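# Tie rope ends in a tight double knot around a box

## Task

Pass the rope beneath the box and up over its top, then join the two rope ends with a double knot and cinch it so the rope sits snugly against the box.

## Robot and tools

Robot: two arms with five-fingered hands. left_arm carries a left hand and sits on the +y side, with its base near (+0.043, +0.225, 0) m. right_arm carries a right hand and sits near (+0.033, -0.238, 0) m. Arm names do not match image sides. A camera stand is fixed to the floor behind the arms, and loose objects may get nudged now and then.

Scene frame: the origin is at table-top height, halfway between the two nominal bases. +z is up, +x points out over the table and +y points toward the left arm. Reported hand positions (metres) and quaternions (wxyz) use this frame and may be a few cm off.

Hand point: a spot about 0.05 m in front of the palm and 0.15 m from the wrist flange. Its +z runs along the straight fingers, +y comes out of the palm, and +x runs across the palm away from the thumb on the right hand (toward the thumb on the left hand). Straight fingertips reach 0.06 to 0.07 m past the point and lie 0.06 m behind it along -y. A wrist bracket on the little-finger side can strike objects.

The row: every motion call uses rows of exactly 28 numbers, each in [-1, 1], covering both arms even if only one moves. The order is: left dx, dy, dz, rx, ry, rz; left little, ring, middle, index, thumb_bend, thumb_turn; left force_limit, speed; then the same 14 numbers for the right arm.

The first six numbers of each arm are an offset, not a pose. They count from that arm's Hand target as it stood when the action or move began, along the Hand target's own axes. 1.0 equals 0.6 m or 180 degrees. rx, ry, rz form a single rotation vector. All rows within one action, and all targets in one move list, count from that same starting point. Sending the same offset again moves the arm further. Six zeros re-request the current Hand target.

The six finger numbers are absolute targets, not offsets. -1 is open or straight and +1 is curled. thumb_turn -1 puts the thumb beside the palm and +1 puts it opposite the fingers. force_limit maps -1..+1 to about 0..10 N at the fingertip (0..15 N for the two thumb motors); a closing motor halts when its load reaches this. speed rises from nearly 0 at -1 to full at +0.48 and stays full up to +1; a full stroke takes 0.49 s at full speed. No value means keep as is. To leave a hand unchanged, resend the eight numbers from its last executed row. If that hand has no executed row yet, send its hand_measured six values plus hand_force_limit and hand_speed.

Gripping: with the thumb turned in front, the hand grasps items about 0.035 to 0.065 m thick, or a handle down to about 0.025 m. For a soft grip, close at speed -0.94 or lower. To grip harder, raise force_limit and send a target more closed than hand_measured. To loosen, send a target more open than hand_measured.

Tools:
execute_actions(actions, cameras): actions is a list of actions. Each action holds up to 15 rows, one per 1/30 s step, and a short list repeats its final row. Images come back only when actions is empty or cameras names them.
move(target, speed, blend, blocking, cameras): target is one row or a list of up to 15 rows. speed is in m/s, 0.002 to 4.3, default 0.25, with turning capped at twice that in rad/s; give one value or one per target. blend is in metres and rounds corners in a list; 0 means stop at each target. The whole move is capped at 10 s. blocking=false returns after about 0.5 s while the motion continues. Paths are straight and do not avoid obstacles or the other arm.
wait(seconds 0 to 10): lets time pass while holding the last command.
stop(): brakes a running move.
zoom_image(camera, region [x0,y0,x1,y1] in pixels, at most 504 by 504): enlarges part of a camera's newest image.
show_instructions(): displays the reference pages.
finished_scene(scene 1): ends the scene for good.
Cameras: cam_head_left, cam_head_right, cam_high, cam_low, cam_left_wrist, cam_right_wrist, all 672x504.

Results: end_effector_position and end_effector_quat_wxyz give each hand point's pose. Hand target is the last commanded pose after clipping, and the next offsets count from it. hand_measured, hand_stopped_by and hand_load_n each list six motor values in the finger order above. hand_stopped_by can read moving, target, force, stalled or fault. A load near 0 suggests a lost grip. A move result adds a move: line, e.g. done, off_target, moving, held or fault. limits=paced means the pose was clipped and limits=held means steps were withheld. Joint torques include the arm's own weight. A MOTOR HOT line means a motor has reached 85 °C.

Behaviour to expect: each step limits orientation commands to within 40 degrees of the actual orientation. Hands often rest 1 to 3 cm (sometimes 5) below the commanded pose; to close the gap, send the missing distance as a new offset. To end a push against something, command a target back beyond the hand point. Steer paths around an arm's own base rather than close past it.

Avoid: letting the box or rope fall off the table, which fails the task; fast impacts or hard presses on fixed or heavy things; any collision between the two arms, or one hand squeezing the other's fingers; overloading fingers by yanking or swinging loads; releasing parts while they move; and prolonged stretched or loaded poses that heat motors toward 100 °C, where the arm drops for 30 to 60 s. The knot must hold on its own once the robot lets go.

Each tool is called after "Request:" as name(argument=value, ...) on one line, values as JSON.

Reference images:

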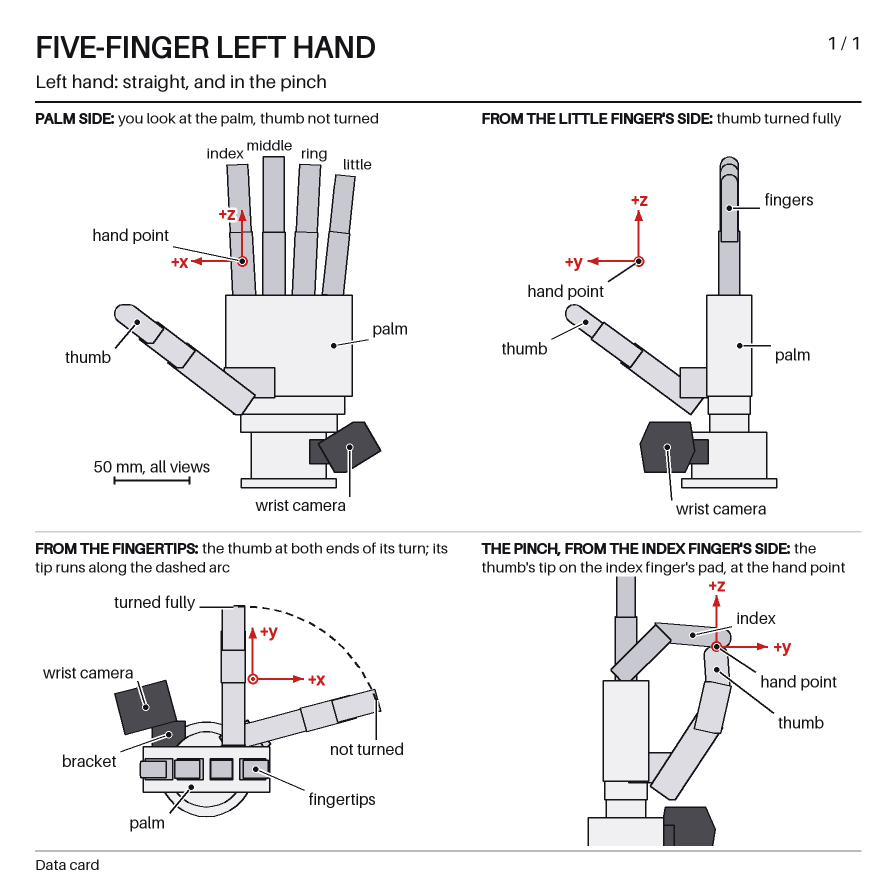

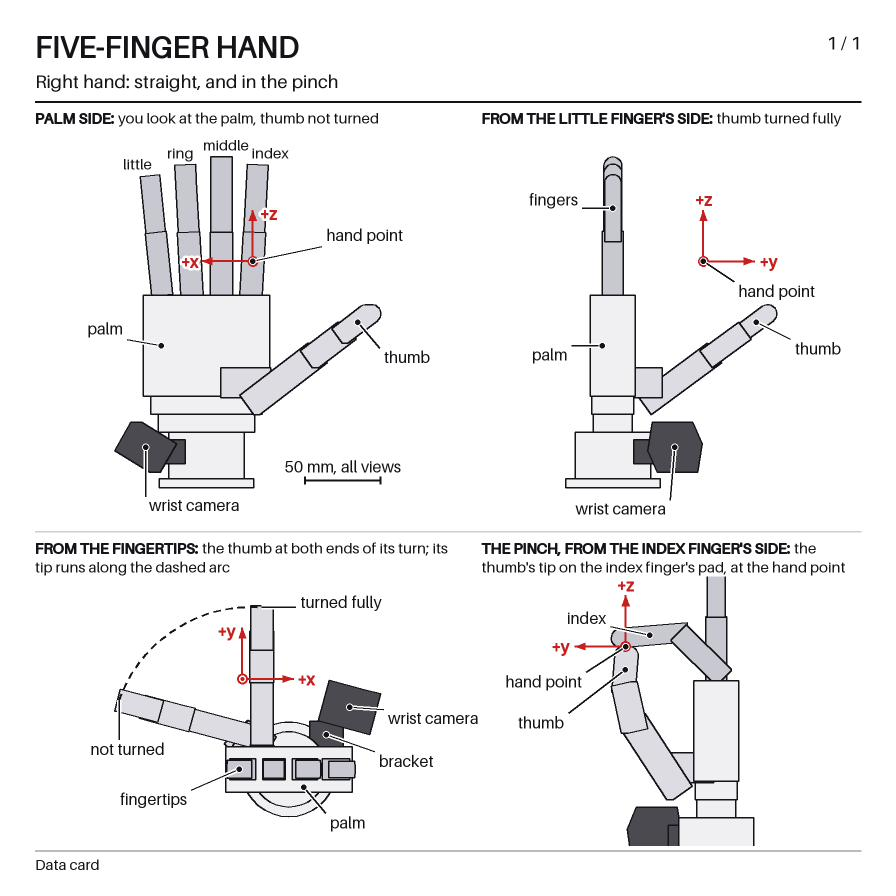

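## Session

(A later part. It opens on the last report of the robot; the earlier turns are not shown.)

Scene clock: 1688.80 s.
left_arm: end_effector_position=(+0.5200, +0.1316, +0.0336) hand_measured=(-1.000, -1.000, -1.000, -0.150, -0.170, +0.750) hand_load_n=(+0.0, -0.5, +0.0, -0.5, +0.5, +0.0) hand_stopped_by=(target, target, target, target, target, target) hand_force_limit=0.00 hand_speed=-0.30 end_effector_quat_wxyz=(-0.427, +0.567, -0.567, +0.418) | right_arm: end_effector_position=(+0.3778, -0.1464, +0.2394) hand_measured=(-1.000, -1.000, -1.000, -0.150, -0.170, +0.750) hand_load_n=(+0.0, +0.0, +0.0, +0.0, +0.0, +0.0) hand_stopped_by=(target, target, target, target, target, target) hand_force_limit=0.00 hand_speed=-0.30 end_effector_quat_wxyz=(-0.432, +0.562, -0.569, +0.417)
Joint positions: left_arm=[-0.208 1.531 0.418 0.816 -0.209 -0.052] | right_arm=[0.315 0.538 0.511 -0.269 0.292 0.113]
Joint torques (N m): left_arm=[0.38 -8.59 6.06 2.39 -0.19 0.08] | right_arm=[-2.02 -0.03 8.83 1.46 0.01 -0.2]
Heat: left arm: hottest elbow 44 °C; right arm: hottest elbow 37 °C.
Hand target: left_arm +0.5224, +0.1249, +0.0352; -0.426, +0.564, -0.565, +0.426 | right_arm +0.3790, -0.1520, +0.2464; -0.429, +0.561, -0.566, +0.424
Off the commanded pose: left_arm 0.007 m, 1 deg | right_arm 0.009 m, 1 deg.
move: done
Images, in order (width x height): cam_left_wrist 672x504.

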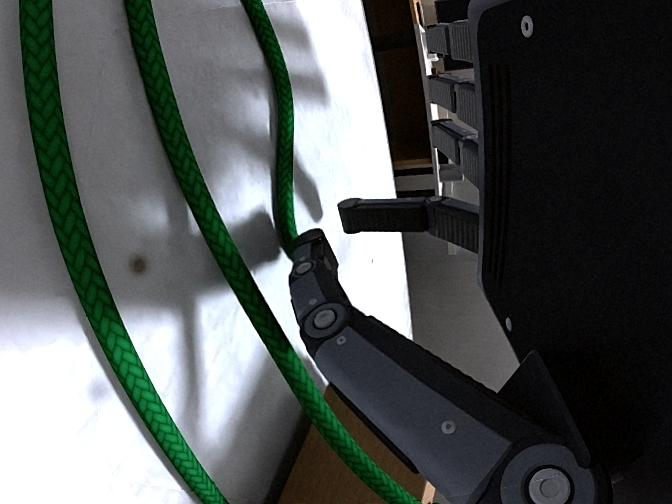

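Request:
move(target=[0, 0.0303, -0.0033, 0, 0, 0, -1, -1, -1, -0.15, -0.17, 0.75, 0, -0.3, 0, 0, 0, 0, 0, 0, -1, -1, -1, -0.15, -0.17, 0.75, 0, -0.3], speed=0.06, cameras=["cam_left_wrist"])

Request:
zoom_image(camera="cam_left_wrist", region=[180, 130, 430, 330])

Scene clock: 1695.27 s.
left_arm: end_effector_position=(+0.5208, +0.1305, +0.0280) hand_measured=(-1.000, -1.000, -1.000, -0.150, -0.170, +0.750) hand_load_n=(+0.0, +0.0, +0.0, +0.0, -1.5, -0.5) hand_stopped_by=(target, target, target, target, target, target) hand_force_limit=0.00 hand_speed=-0.30 end_effector_quat_wxyz=(-0.433, +0.563, -0.559, +0.428) | right_arm: end_effector_position=(+0.3778, -0.1464, +0.2394) hand_measured=(-1.000, -1.000, -1.000, -0.150, -0.170, +0.750) hand_load_n=(+0.0, +0.0, +0.0, +0.0, +0.0, +0.0) hand_stopped_by=(target, target, target, target, target, target) hand_force_limit=0.00 hand_speed=-0.30 end_effector_quat_wxyz=(-0.432, +0.562, -0.569, +0.417)
Joint positions: left_arm=[-0.212 1.58 0.405 0.907 -0.213 -0.055] | right_arm=[0.315 0.538 0.511 -0.269 0.292 0.113]
Joint torques (N m): left_arm=[0.26 -7.94 4.51 2.11 -0.18 0.1] | right_arm=[-2.02 0.03 8.83 1.46 0.01 -0.19]
Heat: left arm: hottest elbow 43 °C; right arm: hottest elbow 37 °C.
Hand target: left_arm +0.5156, +0.1249, +0.0183; -0.426, +0.564, -0.565, +0.426 | right_arm +0.3790, -0.1520, +0.2464; -0.429, +0.561, -0.566, +0.424
Off the commanded pose: left_arm 0.012 m, 1 deg | right_arm 0.009 m, 1 deg.
move: off_target (left_arm)
Images, in order (width x height): cam_left_wrist 672x504.

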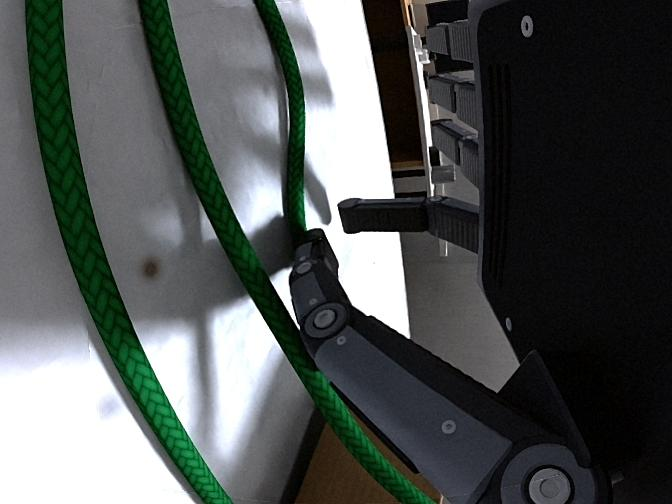

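Scaled by 2.016 from the camera's 672x504 image, which has a finer 960x720 frame.

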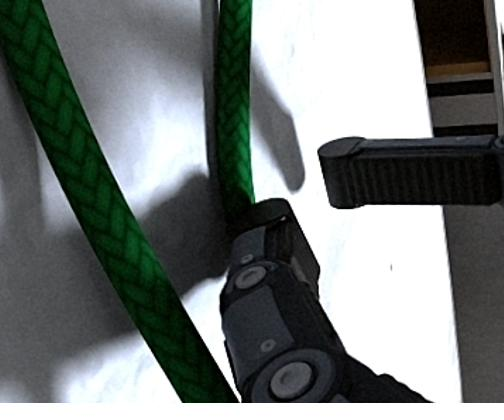

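Request:
move(target=[[0, -0.0192, -0.0055, 0, 0, 0, -1, -1, -1, -0.15, -0.17, 0.75, 0, -0.3, 0, 0, 0, 0, 0, 0, -1, -1, -1, -0.15, -0.17, 0.75, 0, -0.3],[0, -0.0137, -0.0247, 0, 0, 0, -1, -1, -1, -0.15, -0.17, 0.75, 0, -0.3, 0, 0, 0, 0, 0, 0, -1, -1, -1, -0.15, -0.17, 0.75, 0, -0.3],[0, 0.0118, -0.0173, 0, 0, 0, -1, -1, -1, -0.15, -0.17, 0.75, 0, -0.3, 0, 0, 0, 0, 0, 0, -1, -1, -1, -0.15, -0.17, 0.75, 0, -0.3]], speed=0.06, cameras=["cam_left_wrist"])

Request:
zoom_image(camera="cam_left_wrist", region=[180, 130, 430, 330])

Scene clock: 1705.00 s.
left_arm: end_effector_position=(+0.5086, +0.1304, +0.0236) hand_measured=(-1.000, -1.000, -1.000, -0.150, -0.170, +0.750) hand_load_n=(+0.0, -0.5, +0.0, +0.0, -1.0, -0.5) hand_stopped_by=(target, target, target, target, target, target) hand_force_limit=0.00 hand_speed=-0.30 end_effector_quat_wxyz=(-0.433, +0.563, -0.559, +0.428) | right_arm: end_effector_position=(+0.3778, -0.1464, +0.2394) hand_measured=(-1.000, -1.000, -1.000, -0.150, -0.170, +0.750) hand_load_n=(+0.0, +0.0, +0.0, +0.0, +0.5, +0.0) hand_stopped_by=(target, target, target, target, target, target) hand_force_limit=0.00 hand_speed=-0.30 end_effector_quat_wxyz=(-0.432, +0.562, -0.569, +0.417)
Joint positions: left_arm=[-0.22 1.578 0.372 0.938 -0.222 -0.057] | right_arm=[0.315 0.538 0.511 -0.269 0.292 0.113]
Joint torques (N m): left_arm=[0.26 -7.47 4.34 2.13 -0.17 0.1] | right_arm=[-2.08 -0.03 8.81 1.44 0.01 -0.2]
Heat: left arm: hottest elbow 42 °C; right arm: hottest elbow 38 °C.
Hand target: left_arm +0.5036, +0.1249, +0.0142; -0.426, +0.564, -0.565, +0.426 | right_arm +0.3790, -0.1520, +0.2464; -0.429, +0.561, -0.566, +0.424
Off the commanded pose: left_arm 0.012 m, 1 deg | right_arm 0.009 m, 1 deg.
move: off_target (left_arm)
Images, in order (width x height): cam_left_wrist 672x504.

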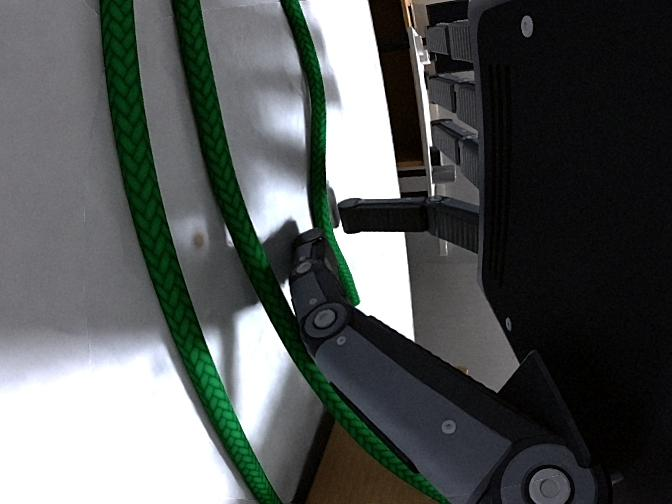

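Scaled by 2.016 from the camera's 672x504 image, which has a finer 960x720 frame.

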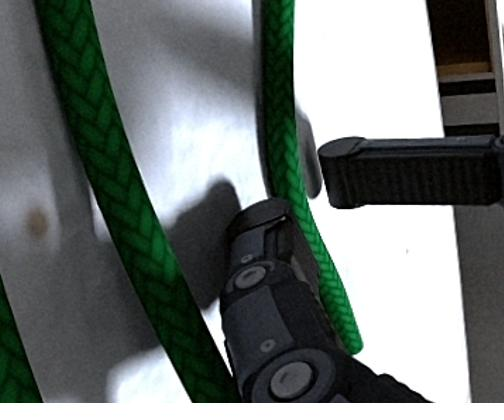

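Request:
move(target=[[0, 0.0032, 0.001, 0, 0, 0, -1, -1, -1, 0.4, -0.17, 0.75, -0.3, -0.5, 0, 0, 0, 0, 0, 0, -1, -1, -1, -0.15, -0.17, 0.75, 0, -0.3],[0, 0, 0, 0, 0, 0, -1, -1, -1, 0.41, 0.0, 0.75, -0.1, -0.5, 0, 0, 0, 0, 0, 0, -1, -1, -1, -0.15, -0.17, 0.75, 0, -0.3],[0, -0.0641, -0.0184, 0, 0, 0, -1, -1, -1, 0.41, 0.0, 0.75, -0.1, -0.5, 0, 0, 0, 0, 0, 0, -1, -1, -1, -0.15, -0.17, 0.75, 0, -0.3],[-0.0833, -0.0695, 0.0008, 0, 0, 0, -1, -1, -1, 0.41, 0.0, 0.75, -0.1, -0.5, 0, 0, 0, 0, 0, 0, -1, -1, -1, -0.15, -0.17, 0.75, 0, -0.3],[-0.0833, -0.0118, 0.0173, 0, 0, 0, -1, -1, -1, 0.41, 0.0, 0.75, -0.1, -0.5, 0, 0, 0, 0, 0, 0, -1, -1, -1, -0.15, -0.17, 0.75, 0, -0.3]], speed=0.08, cameras=["cam_left_wrist","cam_head_left"])

Request:
zoom_image(camera="cam_head_left", region=[190, 230, 360, 350])

Scene clock: 1718.67 s.
left_arm: end_effector_position=(+0.5131, +0.1688, +0.0241) hand_measured=(-1.000, -1.000, -1.000, +0.210, -0.130, +0.750) hand_load_n=(+0.0, +0.0, +0.0, +16.0, +7.0, +0.0) hand_stopped_by=(target, target, target, force, force, target) hand_force_limit=-0.10 hand_speed=-0.50 end_effector_quat_wxyz=(-0.424, +0.562, -0.564, +0.432) | right_arm: end_effector_position=(+0.3778, -0.1464, +0.2394) hand_measured=(-1.000, -1.000, -1.000, -0.150, -0.170, +0.750) hand_load_n=(+0.0, +0.0, +0.0, +0.0, +0.0, +0.0) hand_stopped_by=(target, target, target, target, target, target) hand_force_limit=0.00 hand_speed=-0.30 end_effector_quat_wxyz=(-0.432, +0.562, -0.569, +0.417)
Joint positions: left_arm=[-0.076 1.568 0.372 0.925 -0.062 -0.026] | right_arm=[0.315 0.538 0.511 -0.269 0.292 0.113]
Joint torques (N m): left_arm=[2.26 -7.47 5.57 2.09 0.01 0.25] | right_arm=[-2.02 0.03 8.81 1.44 0.01 -0.2]
Heat: left arm: hottest elbow 41 °C; right arm: hottest elbow 38 °C.
Hand target: left_arm +0.5156, +0.1750, +0.0183; -0.426, +0.564, -0.565, +0.426 | right_arm +0.3790, -0.1520, +0.2464; -0.429, +0.561, -0.566, +0.424
Off the commanded pose: left_arm 0.009 m, 1 deg | right_arm 0.009 m, 1 deg.
move: done; target 2's new numbers were sent with left_arm's hand 0.013 m and 1 deg from that target
Images, in order (width x height): cam_head_left 672x504, cam_left_wrist 672x504.

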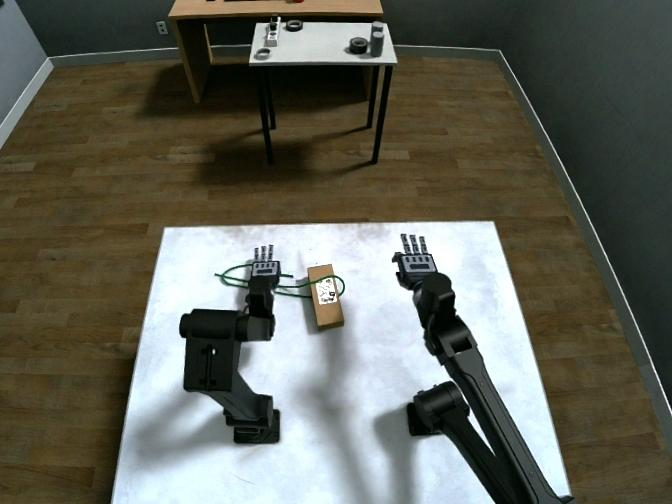

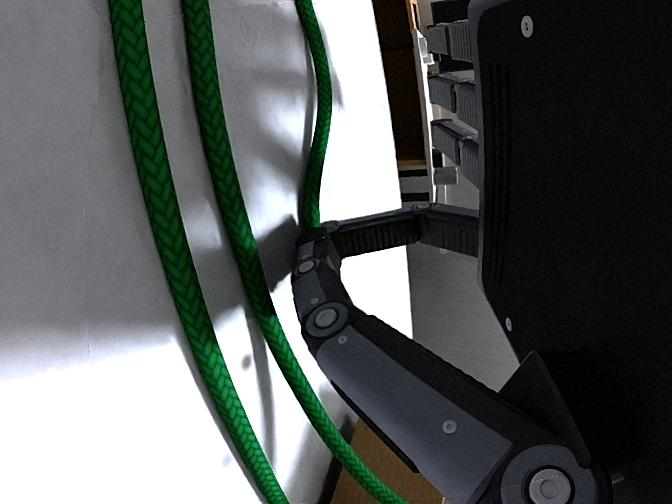

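Scaled by 2.965 from the camera's 672x504 image, which has a finer 960x720 frame.

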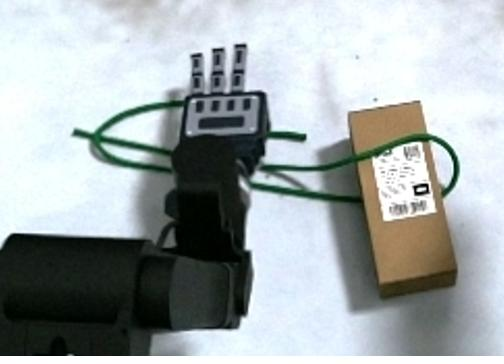

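Request:
move(target=[[0, 0, 0, 0, 0, 0, -1, -1, -1, -0.15, -0.17, 0.75, 0, -0.3, 0, 0, 0, 0, 0, 0, -1, -1, -1, -0.15, -0.17, 0.75, 0, -0.3],[0, -0.1281, -0.0368, 0, 0, 0, -1, -1, -1, -0.15, -0.17, 0.75, 0, -0.3, 0, 0, 0, 0, 0, 0, -1, -1, -1, -0.15, -0.17, 0.75, 0, -0.3],[0.05, -0.0882, -0.0957, 0, 0, 0, -1, -1, -1, -0.15, -0.17, 0.75, 0, -0.3, 0, 0, 0, 0, 0, 0, -1, -1, -1, -0.15, -0.17, 0.75, 0, -0.3]], speed=0.1, cameras=["cam_left_wrist","cam_head_left","cam_high"])

Request:
zoom_image(camera="cam_high", region=[270, 90, 430, 250])

Scene clock: 1733.43 s.
left_arm: end_effector_position=(+0.4737, +0.1513, +0.0762) hand_measured=(-1.000, -1.000, -1.000, -0.150, -0.170, +0.750) hand_load_n=(+0.0, +0.0, +0.0, +0.0, +0.0, +0.0) hand_stopped_by=(target, target, target, target, target, target) hand_force_limit=0.00 hand_speed=-0.30 end_effector_quat_wxyz=(-0.424, +0.569, -0.571, +0.412) | right_arm: end_effector_position=(+0.3778, -0.1464, +0.2394) hand_measured=(-1.000, -1.000, -1.000, -0.150, -0.170, +0.750) hand_load_n=(+0.0, +0.0, +0.0, +0.0, +0.0, +0.0) hand_stopped_by=(target, target, target, target, target, target) hand_force_limit=0.00 hand_speed=-0.30 end_effector_quat_wxyz=(-0.432, +0.562, -0.569, +0.417)
Joint positions: left_arm=[-0.172 1.211 0.334 0.566 -0.175 -0.041] | right_arm=[0.315 0.538 0.511 -0.269 0.292 0.113]
Joint torques (N m): left_arm=[0.26 -7.18 7.31 2.4 -0.18 0.07] | right_arm=[-2.02 -0.03 8.81 1.46 0.01 -0.2]
Heat: left arm: hottest elbow 40 °C; right arm: hottest elbow 38 °C.
Hand target: left_arm +0.4749, +0.1450, +0.0849; -0.426, +0.564, -0.565, +0.426 | right_arm +0.3790, -0.1520, +0.2464; -0.429, +0.561, -0.566, +0.424
Off the commanded pose: left_arm 0.011 m, 2 deg | right_arm 0.009 m, 1 deg.
move: off_target (left_arm)
Images, in order (width x height): cam_head_left 672x504, cam_high 672x504, cam_left_wrist 672x504.

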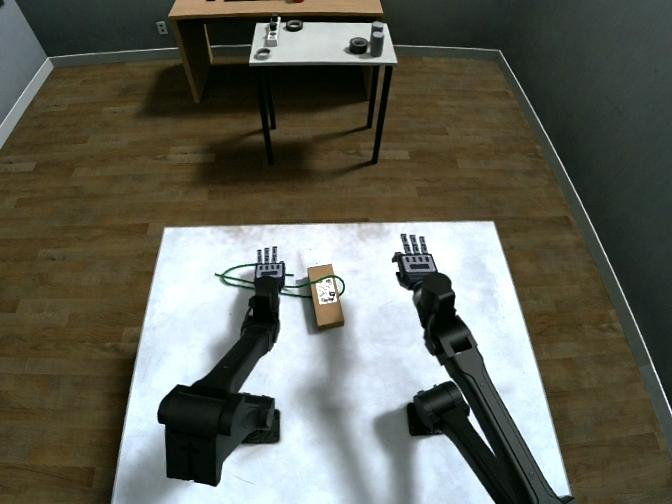

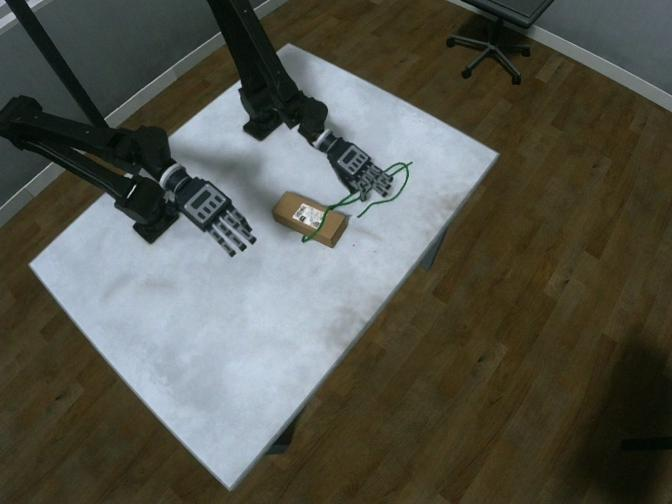

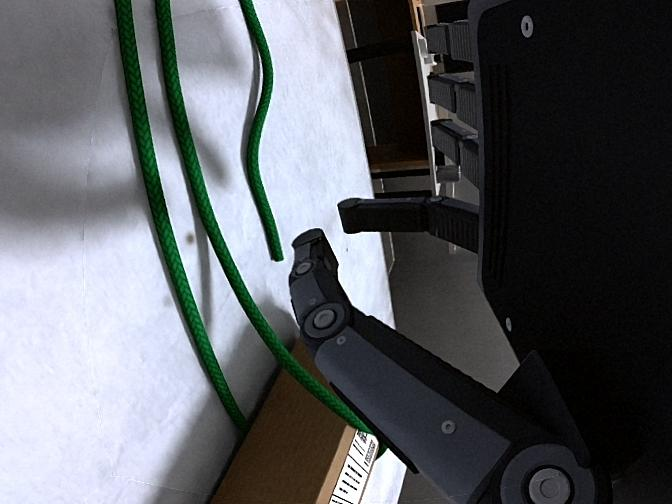

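Scaled by 3.150 from the camera's 672x504 image, which has a finer 960x720 frame.

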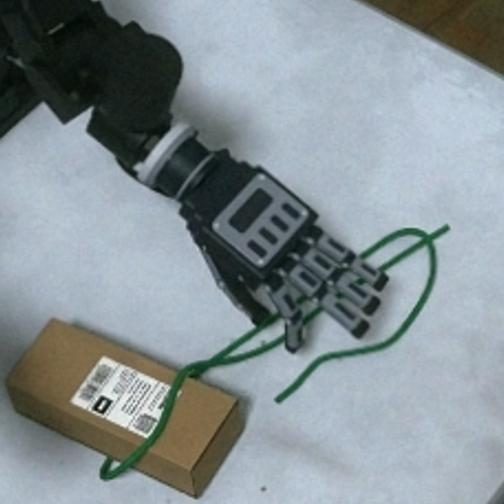

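Request:
move(target=[0, 0.0829, 0.0134, 0, 0, 0, -1, -1, -1, -0.15, -0.17, 0.75, 0, -0.3, 0, 0, 0, 0, 0, 0, -1, -1, -1, -0.15, -0.17, 0.75, 0, -0.3], speed=0.08, cameras=["cam_left_wrist"])

Scene clock: 1748.57 s.
left_arm: end_effector_position=(+0.4700, +0.1509, +0.0361) hand_measured=(-1.000, -1.000, -1.000, -0.150, -0.170, +0.750) hand_load_n=(+0.0, +0.0, +0.0, +0.0, +0.0, +0.0) hand_stopped_by=(target, target, target, target, target, target) hand_force_limit=0.00 hand_speed=-0.30 end_effector_quat_wxyz=(-0.429, +0.566, -0.565, +0.420) | right_arm: end_effector_position=(+0.3778, -0.1464, +0.2394) hand_measured=(-1.000, -1.000, -1.000, -0.150, -0.170, +0.750) hand_load_n=(+0.0, +0.0, +0.0, +0.0, +0.0, +0.0) hand_stopped_by=(target, target, target, target, target, target) hand_force_limit=0.00 hand_speed=-0.30 end_effector_quat_wxyz=(-0.432, +0.562, -0.569, +0.417)
Joint positions: left_arm=[-0.176 1.408 0.275 0.846 -0.179 -0.043] | right_arm=[0.315 0.538 0.511 -0.269 0.292 0.113]
Joint torques (N m): left_arm=[0.21 -6.18 5.26 2.37 -0.19 0.08] | right_arm=[-2.02 0.03 8.83 1.44 0.01 -0.2]
Heat: left arm: hottest elbow 39 °C; right arm: hottest elbow 38 °C.
Hand target: left_arm +0.4689, +0.1450, +0.0348; -0.426, +0.564, -0.565, +0.426 | right_arm +0.3790, -0.1520, +0.2464; -0.429, +0.561, -0.566, +0.424
Off the commanded pose: left_arm 0.006 m, 1 deg | right_arm 0.009 m, 1 deg.
move: done
Images, in order (width x height): cam_left_wrist 672x504.

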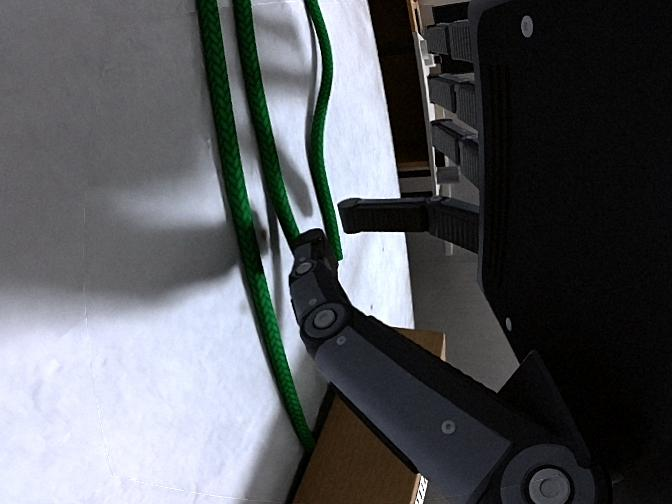

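Request:
move(target=[[0, 0.0333, 0.0043, 0, 0, 0, -1, -1, -1, -0.15, -0.17, 0.75, 0, -0.3, 0, 0, 0, 0, 0, 0, -1, -1, -1, -0.15, -0.17, 0.75, 0, -0.3],[0, 0.0373, 0.0055, 0, 0, 0, -1, -1, -1, 0.4, -0.17, 0.75, -0.3, -0.5, 0, 0, 0, 0, 0, 0, -1, -1, -1, -0.15, -0.17, 0.75, 0, -0.3],[0, 0.0333, 0.0043, 0, 0, 0, -1, -1, -1, 0.41, 0.0, 0.75, -0.1, -0.5, 0, 0, 0, 0, 0, 0, -1, -1, -1, -0.15, -0.17, 0.75, 0, -0.3]], speed=0.06, cameras=["cam_left_wrist"])

Request:
zoom_image(camera="cam_left_wrist", region=[180, 130, 430, 330])

Scene clock: 1762.77 s.
left_arm: end_effector_position=(+0.4732, +0.1498, +0.0235) hand_measured=(-1.000, -1.000, -1.000, +0.206, -0.154, +0.750) hand_load_n=(+0.0, -0.5, +0.0, +17.5, +6.0, +0.5) hand_stopped_by=(target, target, target, force, force, target) hand_force_limit=-0.10 hand_speed=-0.50 end_effector_quat_wxyz=(-0.435, +0.562, -0.556, +0.431) | right_arm: end_effector_position=(+0.3778, -0.1464, +0.2394) hand_measured=(-1.000, -1.000, -1.000, -0.150, -0.170, +0.750) hand_load_n=(+0.0, +0.0, +0.0, +0.0, +0.0, +0.0) hand_stopped_by=(target, target, target, target, target, target) hand_force_limit=0.00 hand_speed=-0.30 end_effector_quat_wxyz=(-0.432, +0.562, -0.569, +0.417)
Joint positions: left_arm=[-0.178 1.519 0.265 0.997 -0.182 -0.048] | right_arm=[0.315 0.538 0.511 -0.269 0.292 0.113]
Joint torques (N m): left_arm=[0.15 -7.24 3.71 1.44 -0.13 0.11] | right_arm=[-2.08 0.03 8.81 1.44 0.01 -0.2]
Heat: left arm: hottest elbow 39 °C; right arm: hottest elbow 38 °C.
Hand target: left_arm +0.4659, +0.1450, +0.0148; -0.426, +0.564, -0.565, +0.426 | right_arm +0.3790, -0.1520, +0.2464; -0.429, +0.561, -0.566, +0.424
Off the commanded pose: left_arm 0.012 m, 2 deg | right_arm 0.009 m, 1 deg.
move: off_target (left_arm); target 2's new numbers were sent with left_arm's hand 0.014 m and 2 deg from that target; target 3's new numbers were sent with left_arm's hand 0.013 m and 2 deg from that target
Images, in order (width x height): cam_left_wrist 672x504.

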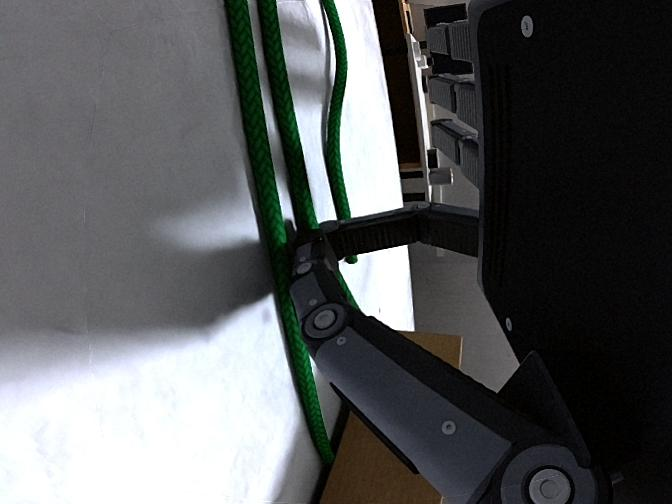

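Scaled by 2.016 from the camera's 672x504 image, which has a finer 960x720 frame.

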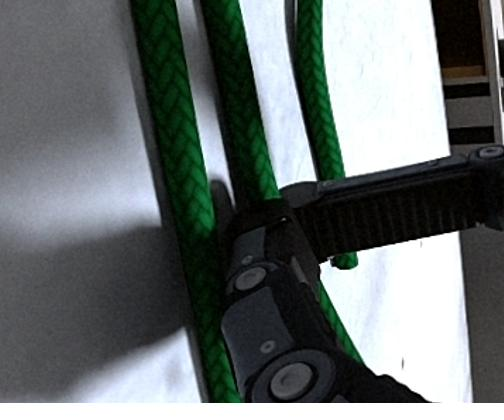

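Request:
move(target=[[0, -0.0961, -0.0276, 0, 0, 0, -1, -1, -1, 0.41, 0.0, 0.75, -0.1, -0.5, 0, 0, 0, 0, 0, 0, -1, -1, -1, -0.15, -0.17, 0.75, 0, -0.3],[0.0267, -0.142, 0.1318, 0, 0, 0, -1, -1, -1, 0.41, 0.0, 0.75, -0.1, -0.5, 0, 0, 0, 0, 0, 0, -1, -1, -1, -0.15, -0.17, 0.75, 0, -0.3]], speed=0.08, cameras=["cam_left_wrist","cam_head_left","cam_high"])

Request:
zoom_image(camera="cam_high", region=[270, 90, 430, 250])

Request:
zoom_image(camera="cam_head_left", region=[190, 230, 360, 350])

Scene clock: 1778.03 s.
left_arm: end_effector_position=(+0.5463, +0.1353, +0.0604) hand_measured=(-1.000, -1.000, -1.000, +0.206, -0.154, +0.750) hand_load_n=(+0.0, +0.0, +0.0, +17.5, +7.0, +1.0) hand_stopped_by=(target, target, target, force, force, target) hand_force_limit=-0.10 hand_speed=-0.50 end_effector_quat_wxyz=(-0.419, +0.572, -0.573, +0.411) | right_arm: end_effector_position=(+0.3778, -0.1464, +0.2394) hand_measured=(-1.000, -1.000, -1.000, -0.150, -0.170, +0.750) hand_load_n=(+0.0, +0.0, +0.0, +0.0, +0.0, +0.0) hand_stopped_by=(target, target, target, target, target, target) hand_force_limit=0.00 hand_speed=-0.30 end_effector_quat_wxyz=(-0.432, +0.562, -0.569, +0.417)
Joint positions: left_arm=[-0.179 1.472 0.515 0.636 -0.177 -0.048] | right_arm=[0.315 0.538 0.511 -0.269 0.292 0.113]
Joint torques (N m): left_arm=[0.91 -8.82 10.59 2.17 -0.03 0.14] | right_arm=[-2.02 0.03 8.81 1.44 0.01 -0.2]
Heat: left arm: hottest elbow 38 °C; right arm: hottest elbow 38 °C.
Hand target: left_arm +0.5652, +0.1288, +0.0749; -0.426, +0.564, -0.565, +0.426 | right_arm +0.3790, -0.1520, +0.2464; -0.429, +0.561, -0.566, +0.424
Off the commanded pose: left_arm 0.025 m, 2 deg | right_arm 0.009 m, 1 deg.
move: off_target (left_arm)
Images, in order (width x height): cam_head_left 672x504, cam_high 672x504, cam_left_wrist 672x504.

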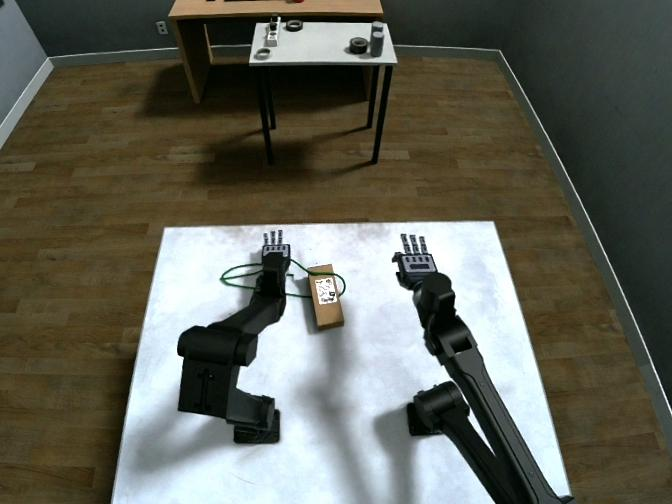

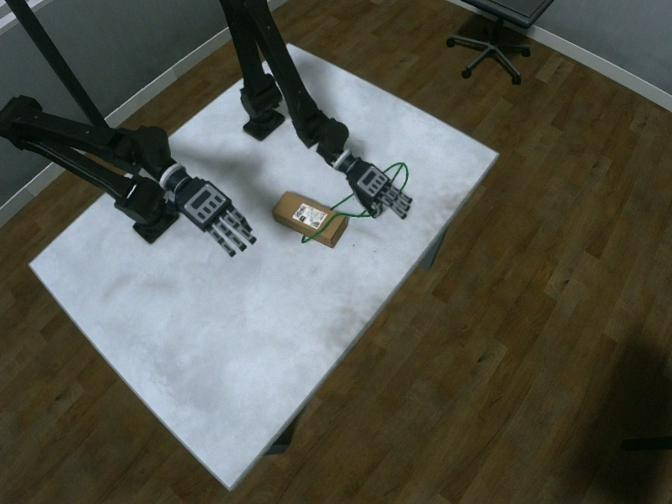

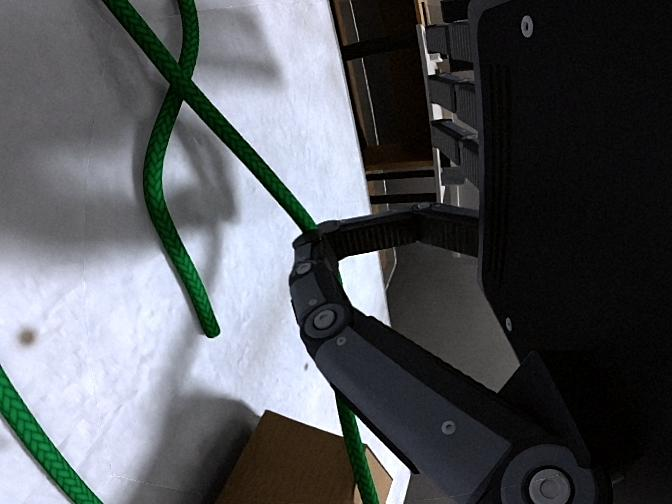

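Scaled by 3.150 from the camera's 672x504 image, which has a finer 960x720 frame.

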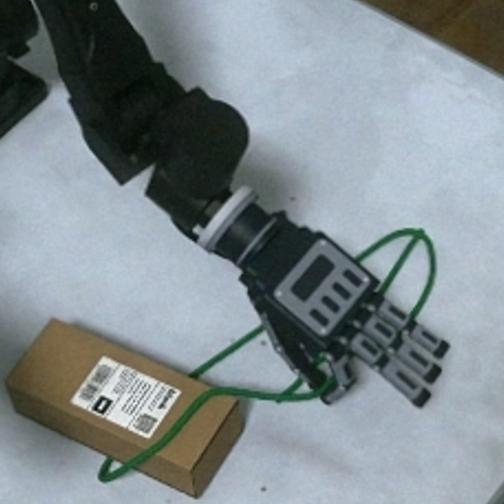

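Scaled by 2.965 from the camera's 672x504 image, which has a finer 960x720 frame.

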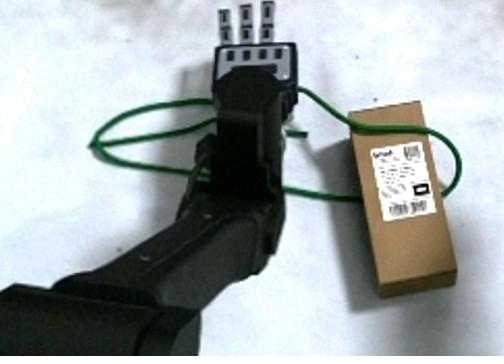

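Request:
zoom_image(camera="cam_head_left", region=[205, 255, 275, 305])

Request:
zoom_image(camera="cam_high", region=[370, 140, 430, 200])

Scaled by 7.200 from the camera's 672x504 image, which has a finer 960x720 frame.

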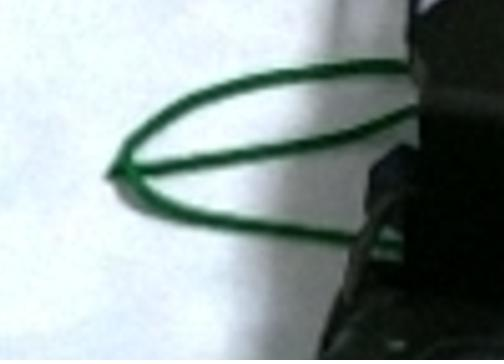

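Scaled by 8.400 from the camera's 672x504 image, which has a finer 960x720 frame.

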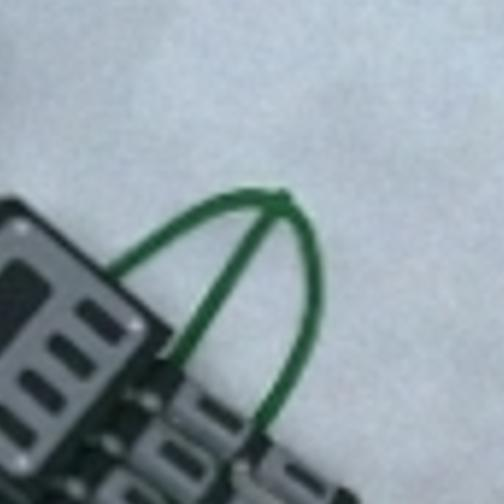

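Request:
move(target=[0, 0.0965, 0.0138, 0, 0, 0, -1, -1, -1, 0.41, 0.0, 0.75, -0.1, -0.5, 0, 0, 0, 0, 0, 0, -1, -1, -1, -0.15, -0.17, 0.75, 0, -0.3], speed=0.06, cameras=["cam_left_wrist","cam_head_left","cam_high"])

Request:
zoom_image(camera="cam_high", region=[270, 90, 430, 250])

Request:
zoom_image(camera="cam_head_left", region=[190, 230, 360, 350])

Scene clock: 1797.10 s.
left_arm: end_effector_position=(+0.5608, +0.1327, +0.0259) hand_measured=(-1.000, -1.000, -1.000, +0.206, -0.154, +0.750) hand_load_n=(+0.0, +0.0, +0.0, +16.5, +7.0, +0.5) hand_stopped_by=(target, target, target, force, force, target) hand_force_limit=-0.10 hand_speed=-0.50 end_effector_quat_wxyz=(-0.430, +0.563, -0.561, +0.428) | right_arm: end_effector_position=(+0.3778, -0.1464, +0.2394) hand_measured=(-1.000, -1.000, -1.000, -0.150, -0.170, +0.750) hand_load_n=(+0.0, +0.0, +0.0, +0.0, +0.0, +0.0) hand_stopped_by=(target, target, target, target, target, target) hand_force_limit=0.00 hand_speed=-0.30 end_effector_quat_wxyz=(-0.432, +0.562, -0.569, +0.417)
Joint positions: left_arm=[-0.179 1.653 0.513 0.869 -0.177 -0.048] | right_arm=[0.315 0.538 0.511 -0.269 0.292 0.113]
Joint torques (N m): left_arm=[0.62 -9.47 4.98 2.18 -0.16 0.13] | right_arm=[-2.08 0.03 8.81 1.46 0.01 -0.2]
Heat: left arm: hottest elbow 39 °C; right arm: hottest elbow 38 °C.
Hand target: left_arm +0.5573, +0.1288, +0.0171; -0.426, +0.564, -0.565, +0.426 | right_arm +0.3790, -0.1520, +0.2464; -0.429, +0.561, -0.566, +0.424
Off the commanded pose: left_arm 0.010 m, 1 deg | right_arm 0.009 m, 1 deg.
move: done
Images, in order (width x height): cam_head_left 672x504, cam_high 672x504, cam_left_wrist 672x504.

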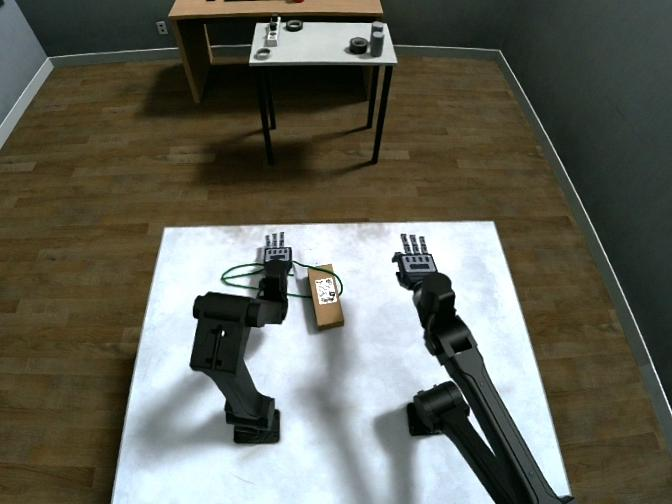

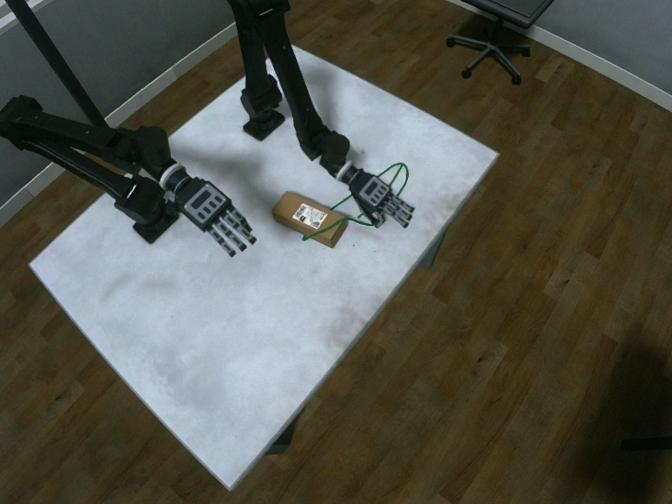

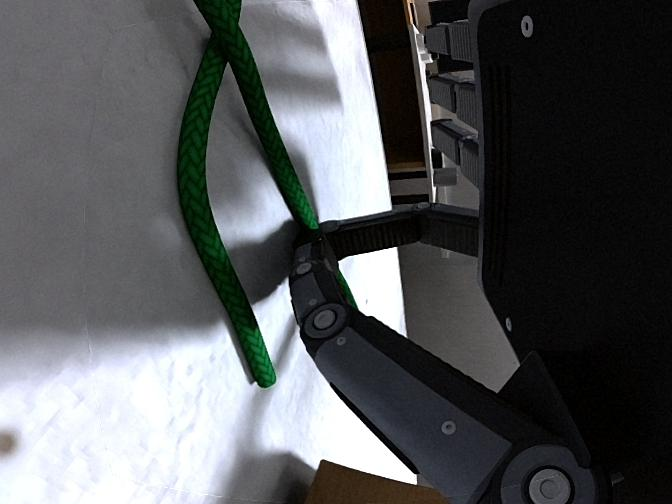

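Scaled by 3.150 from the camera's 672x504 image, which has a finer 960x720 frame.

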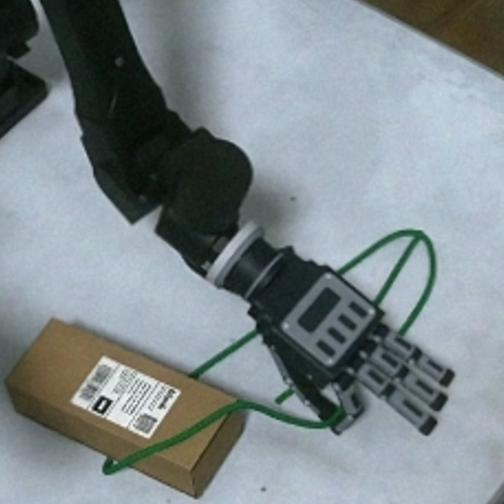

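Scaled by 2.965 from the camera's 672x504 image, which has a finer 960x720 frame.

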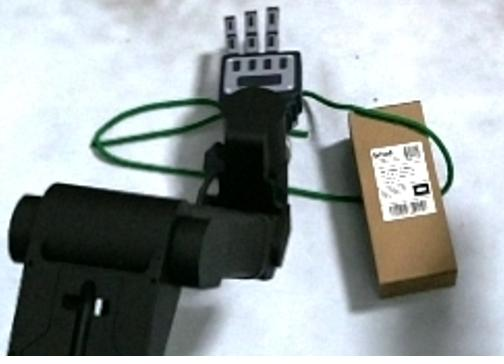

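Request:
move(target=[[0, 0, 0, 0, 0, 0, -1, -1, -1, -0.15, -0.17, 0.75, 0, -0.3, 0, 0, 0, 0, 0, 0, -1, -1, -1, -0.15, -0.17, 0.75, 0, -0.3],[0, -0.1602, -0.046, 0, 0, 0, -1, -1, -1, -0.15, -0.17, 0.75, 0, -0.3, 0, 0, 0, 0, 0, 0, -1, -1, -1, -0.15, -0.17, 0.75, 0, -0.3],[-0.2517, -0.1018, -0.2672, -0.2444, 0, 0, 1, 1, 1, -1, -0.17, 0.75, 0, 0, 0, 0, 0, 0, 0, 0, -1, -1, -1, -0.15, -0.17, 0.75, 0, -0.3]], speed=0.12, cameras=["cam_left_wrist","cam_head_left","cam_high"])

Request:
zoom_image(camera="cam_high", region=[270, 90, 430, 250])

Request:
zoom_image(camera="cam_head_left", region=[190, 230, 360, 350])

Scene clock: 1846.93 s.
left_arm: end_effector_position=(+0.4024, +0.2707, +0.1022) hand_measured=(+1.000, +1.000, +0.998, -1.000, -0.170, +0.750) hand_load_n=(+0.0, +0.0, +5.0, +0.0, +0.0, +3.5) hand_stopped_by=(target, target, force, target, target, target) hand_force_limit=0.00 hand_speed=0.00 end_effector_quat_wxyz=(-0.169, +0.685, -0.686, +0.176) | right_arm: end_effector_position=(+0.3778, -0.1464, +0.2394) hand_measured=(-1.000, -1.000, -1.000, -0.150, -0.170, +0.750) hand_load_n=(+0.0, +0.0, +0.0, +0.0, +0.0, +0.0) hand_stopped_by=(target, target, target, target, target, target) hand_force_limit=0.00 hand_speed=-0.30 end_effector_quat_wxyz=(-0.432, +0.562, -0.569, +0.417)
Joint positions: left_arm=[0.241 1.179 0.806 -0.719 0.124 0.213] | right_arm=[0.315 0.538 0.511 -0.269 0.292 0.113]
Joint torques (N m): left_arm=[2.26 -7.12 14.17 0.76 0.11 0.24] | right_arm=[-2.02 0.03 8.83 1.44 0.01 -0.2]
Heat: left arm: hottest elbow 38 °C; right arm: hottest elbow 39 °C.
Hand target: left_arm +0.4200, +0.2800, +0.1199; -0.184, +0.683, -0.683, +0.183 | right_arm +0.3790, -0.1520, +0.2464; -0.429, +0.561, -0.566, +0.424
Off the commanded pose: left_arm 0.027 m, 2 deg | right_arm 0.009 m, 1 deg.
move: off_target (left_arm); target 3's new numbers were sent with left_arm's hand 0.026 m and 2 deg from that target
Images, in order (width x height): cam_head_left 672x504, cam_high 672x504, cam_left_wrist 672x504.

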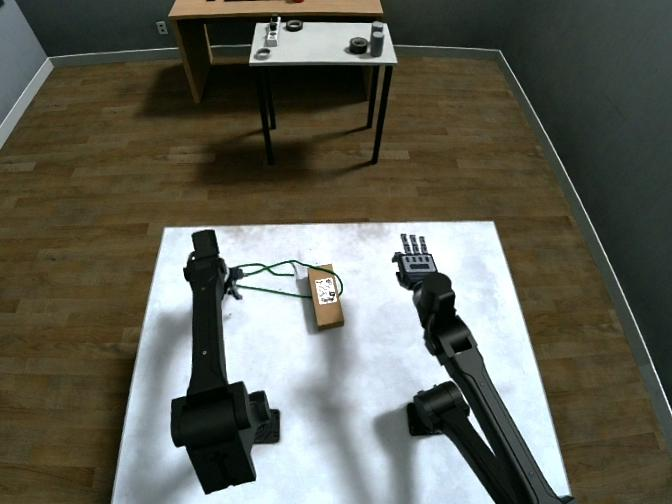

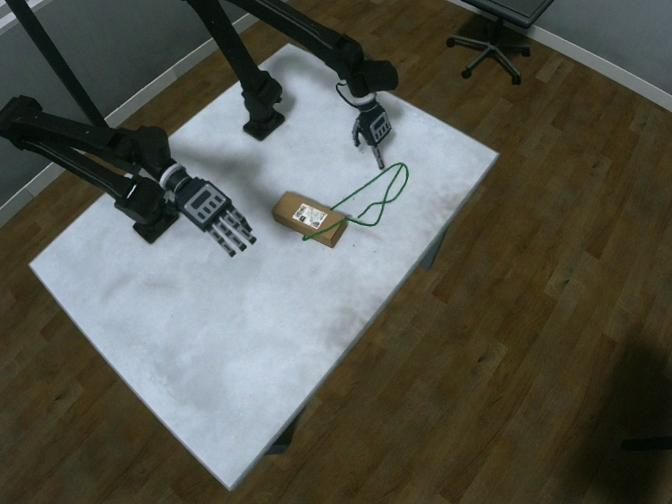

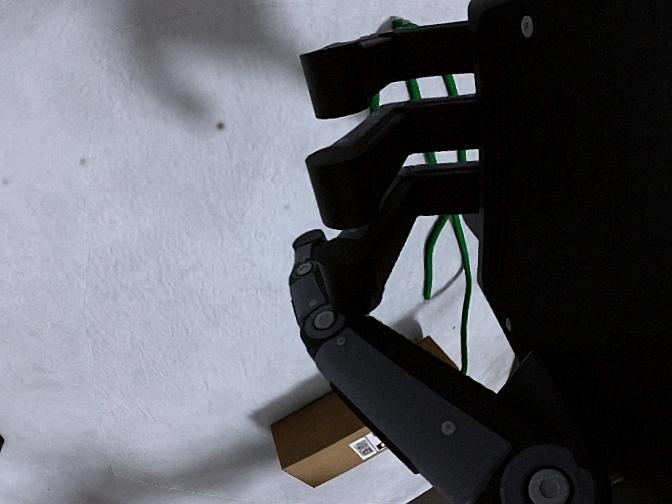

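Scaled by 3.150 from the camera's 672x504 image, which has a finer 960x720 frame.

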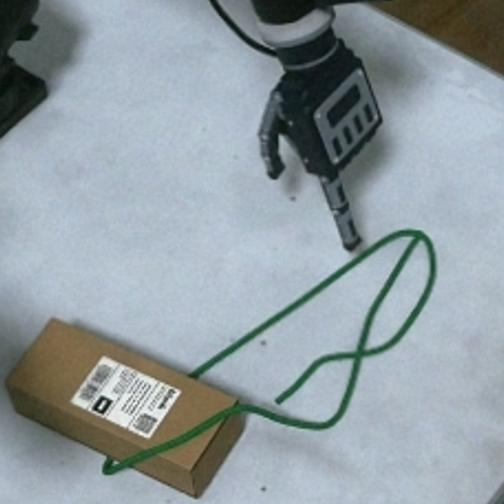

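Scaled by 2.965 from the camera's 672x504 image, which has a finer 960x720 frame.

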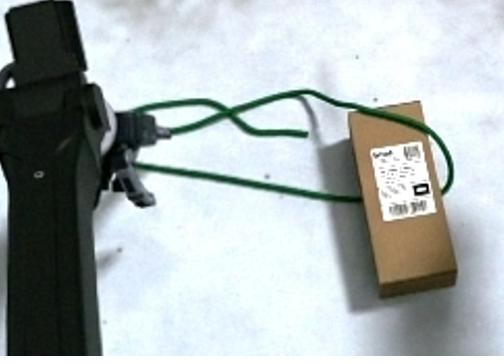

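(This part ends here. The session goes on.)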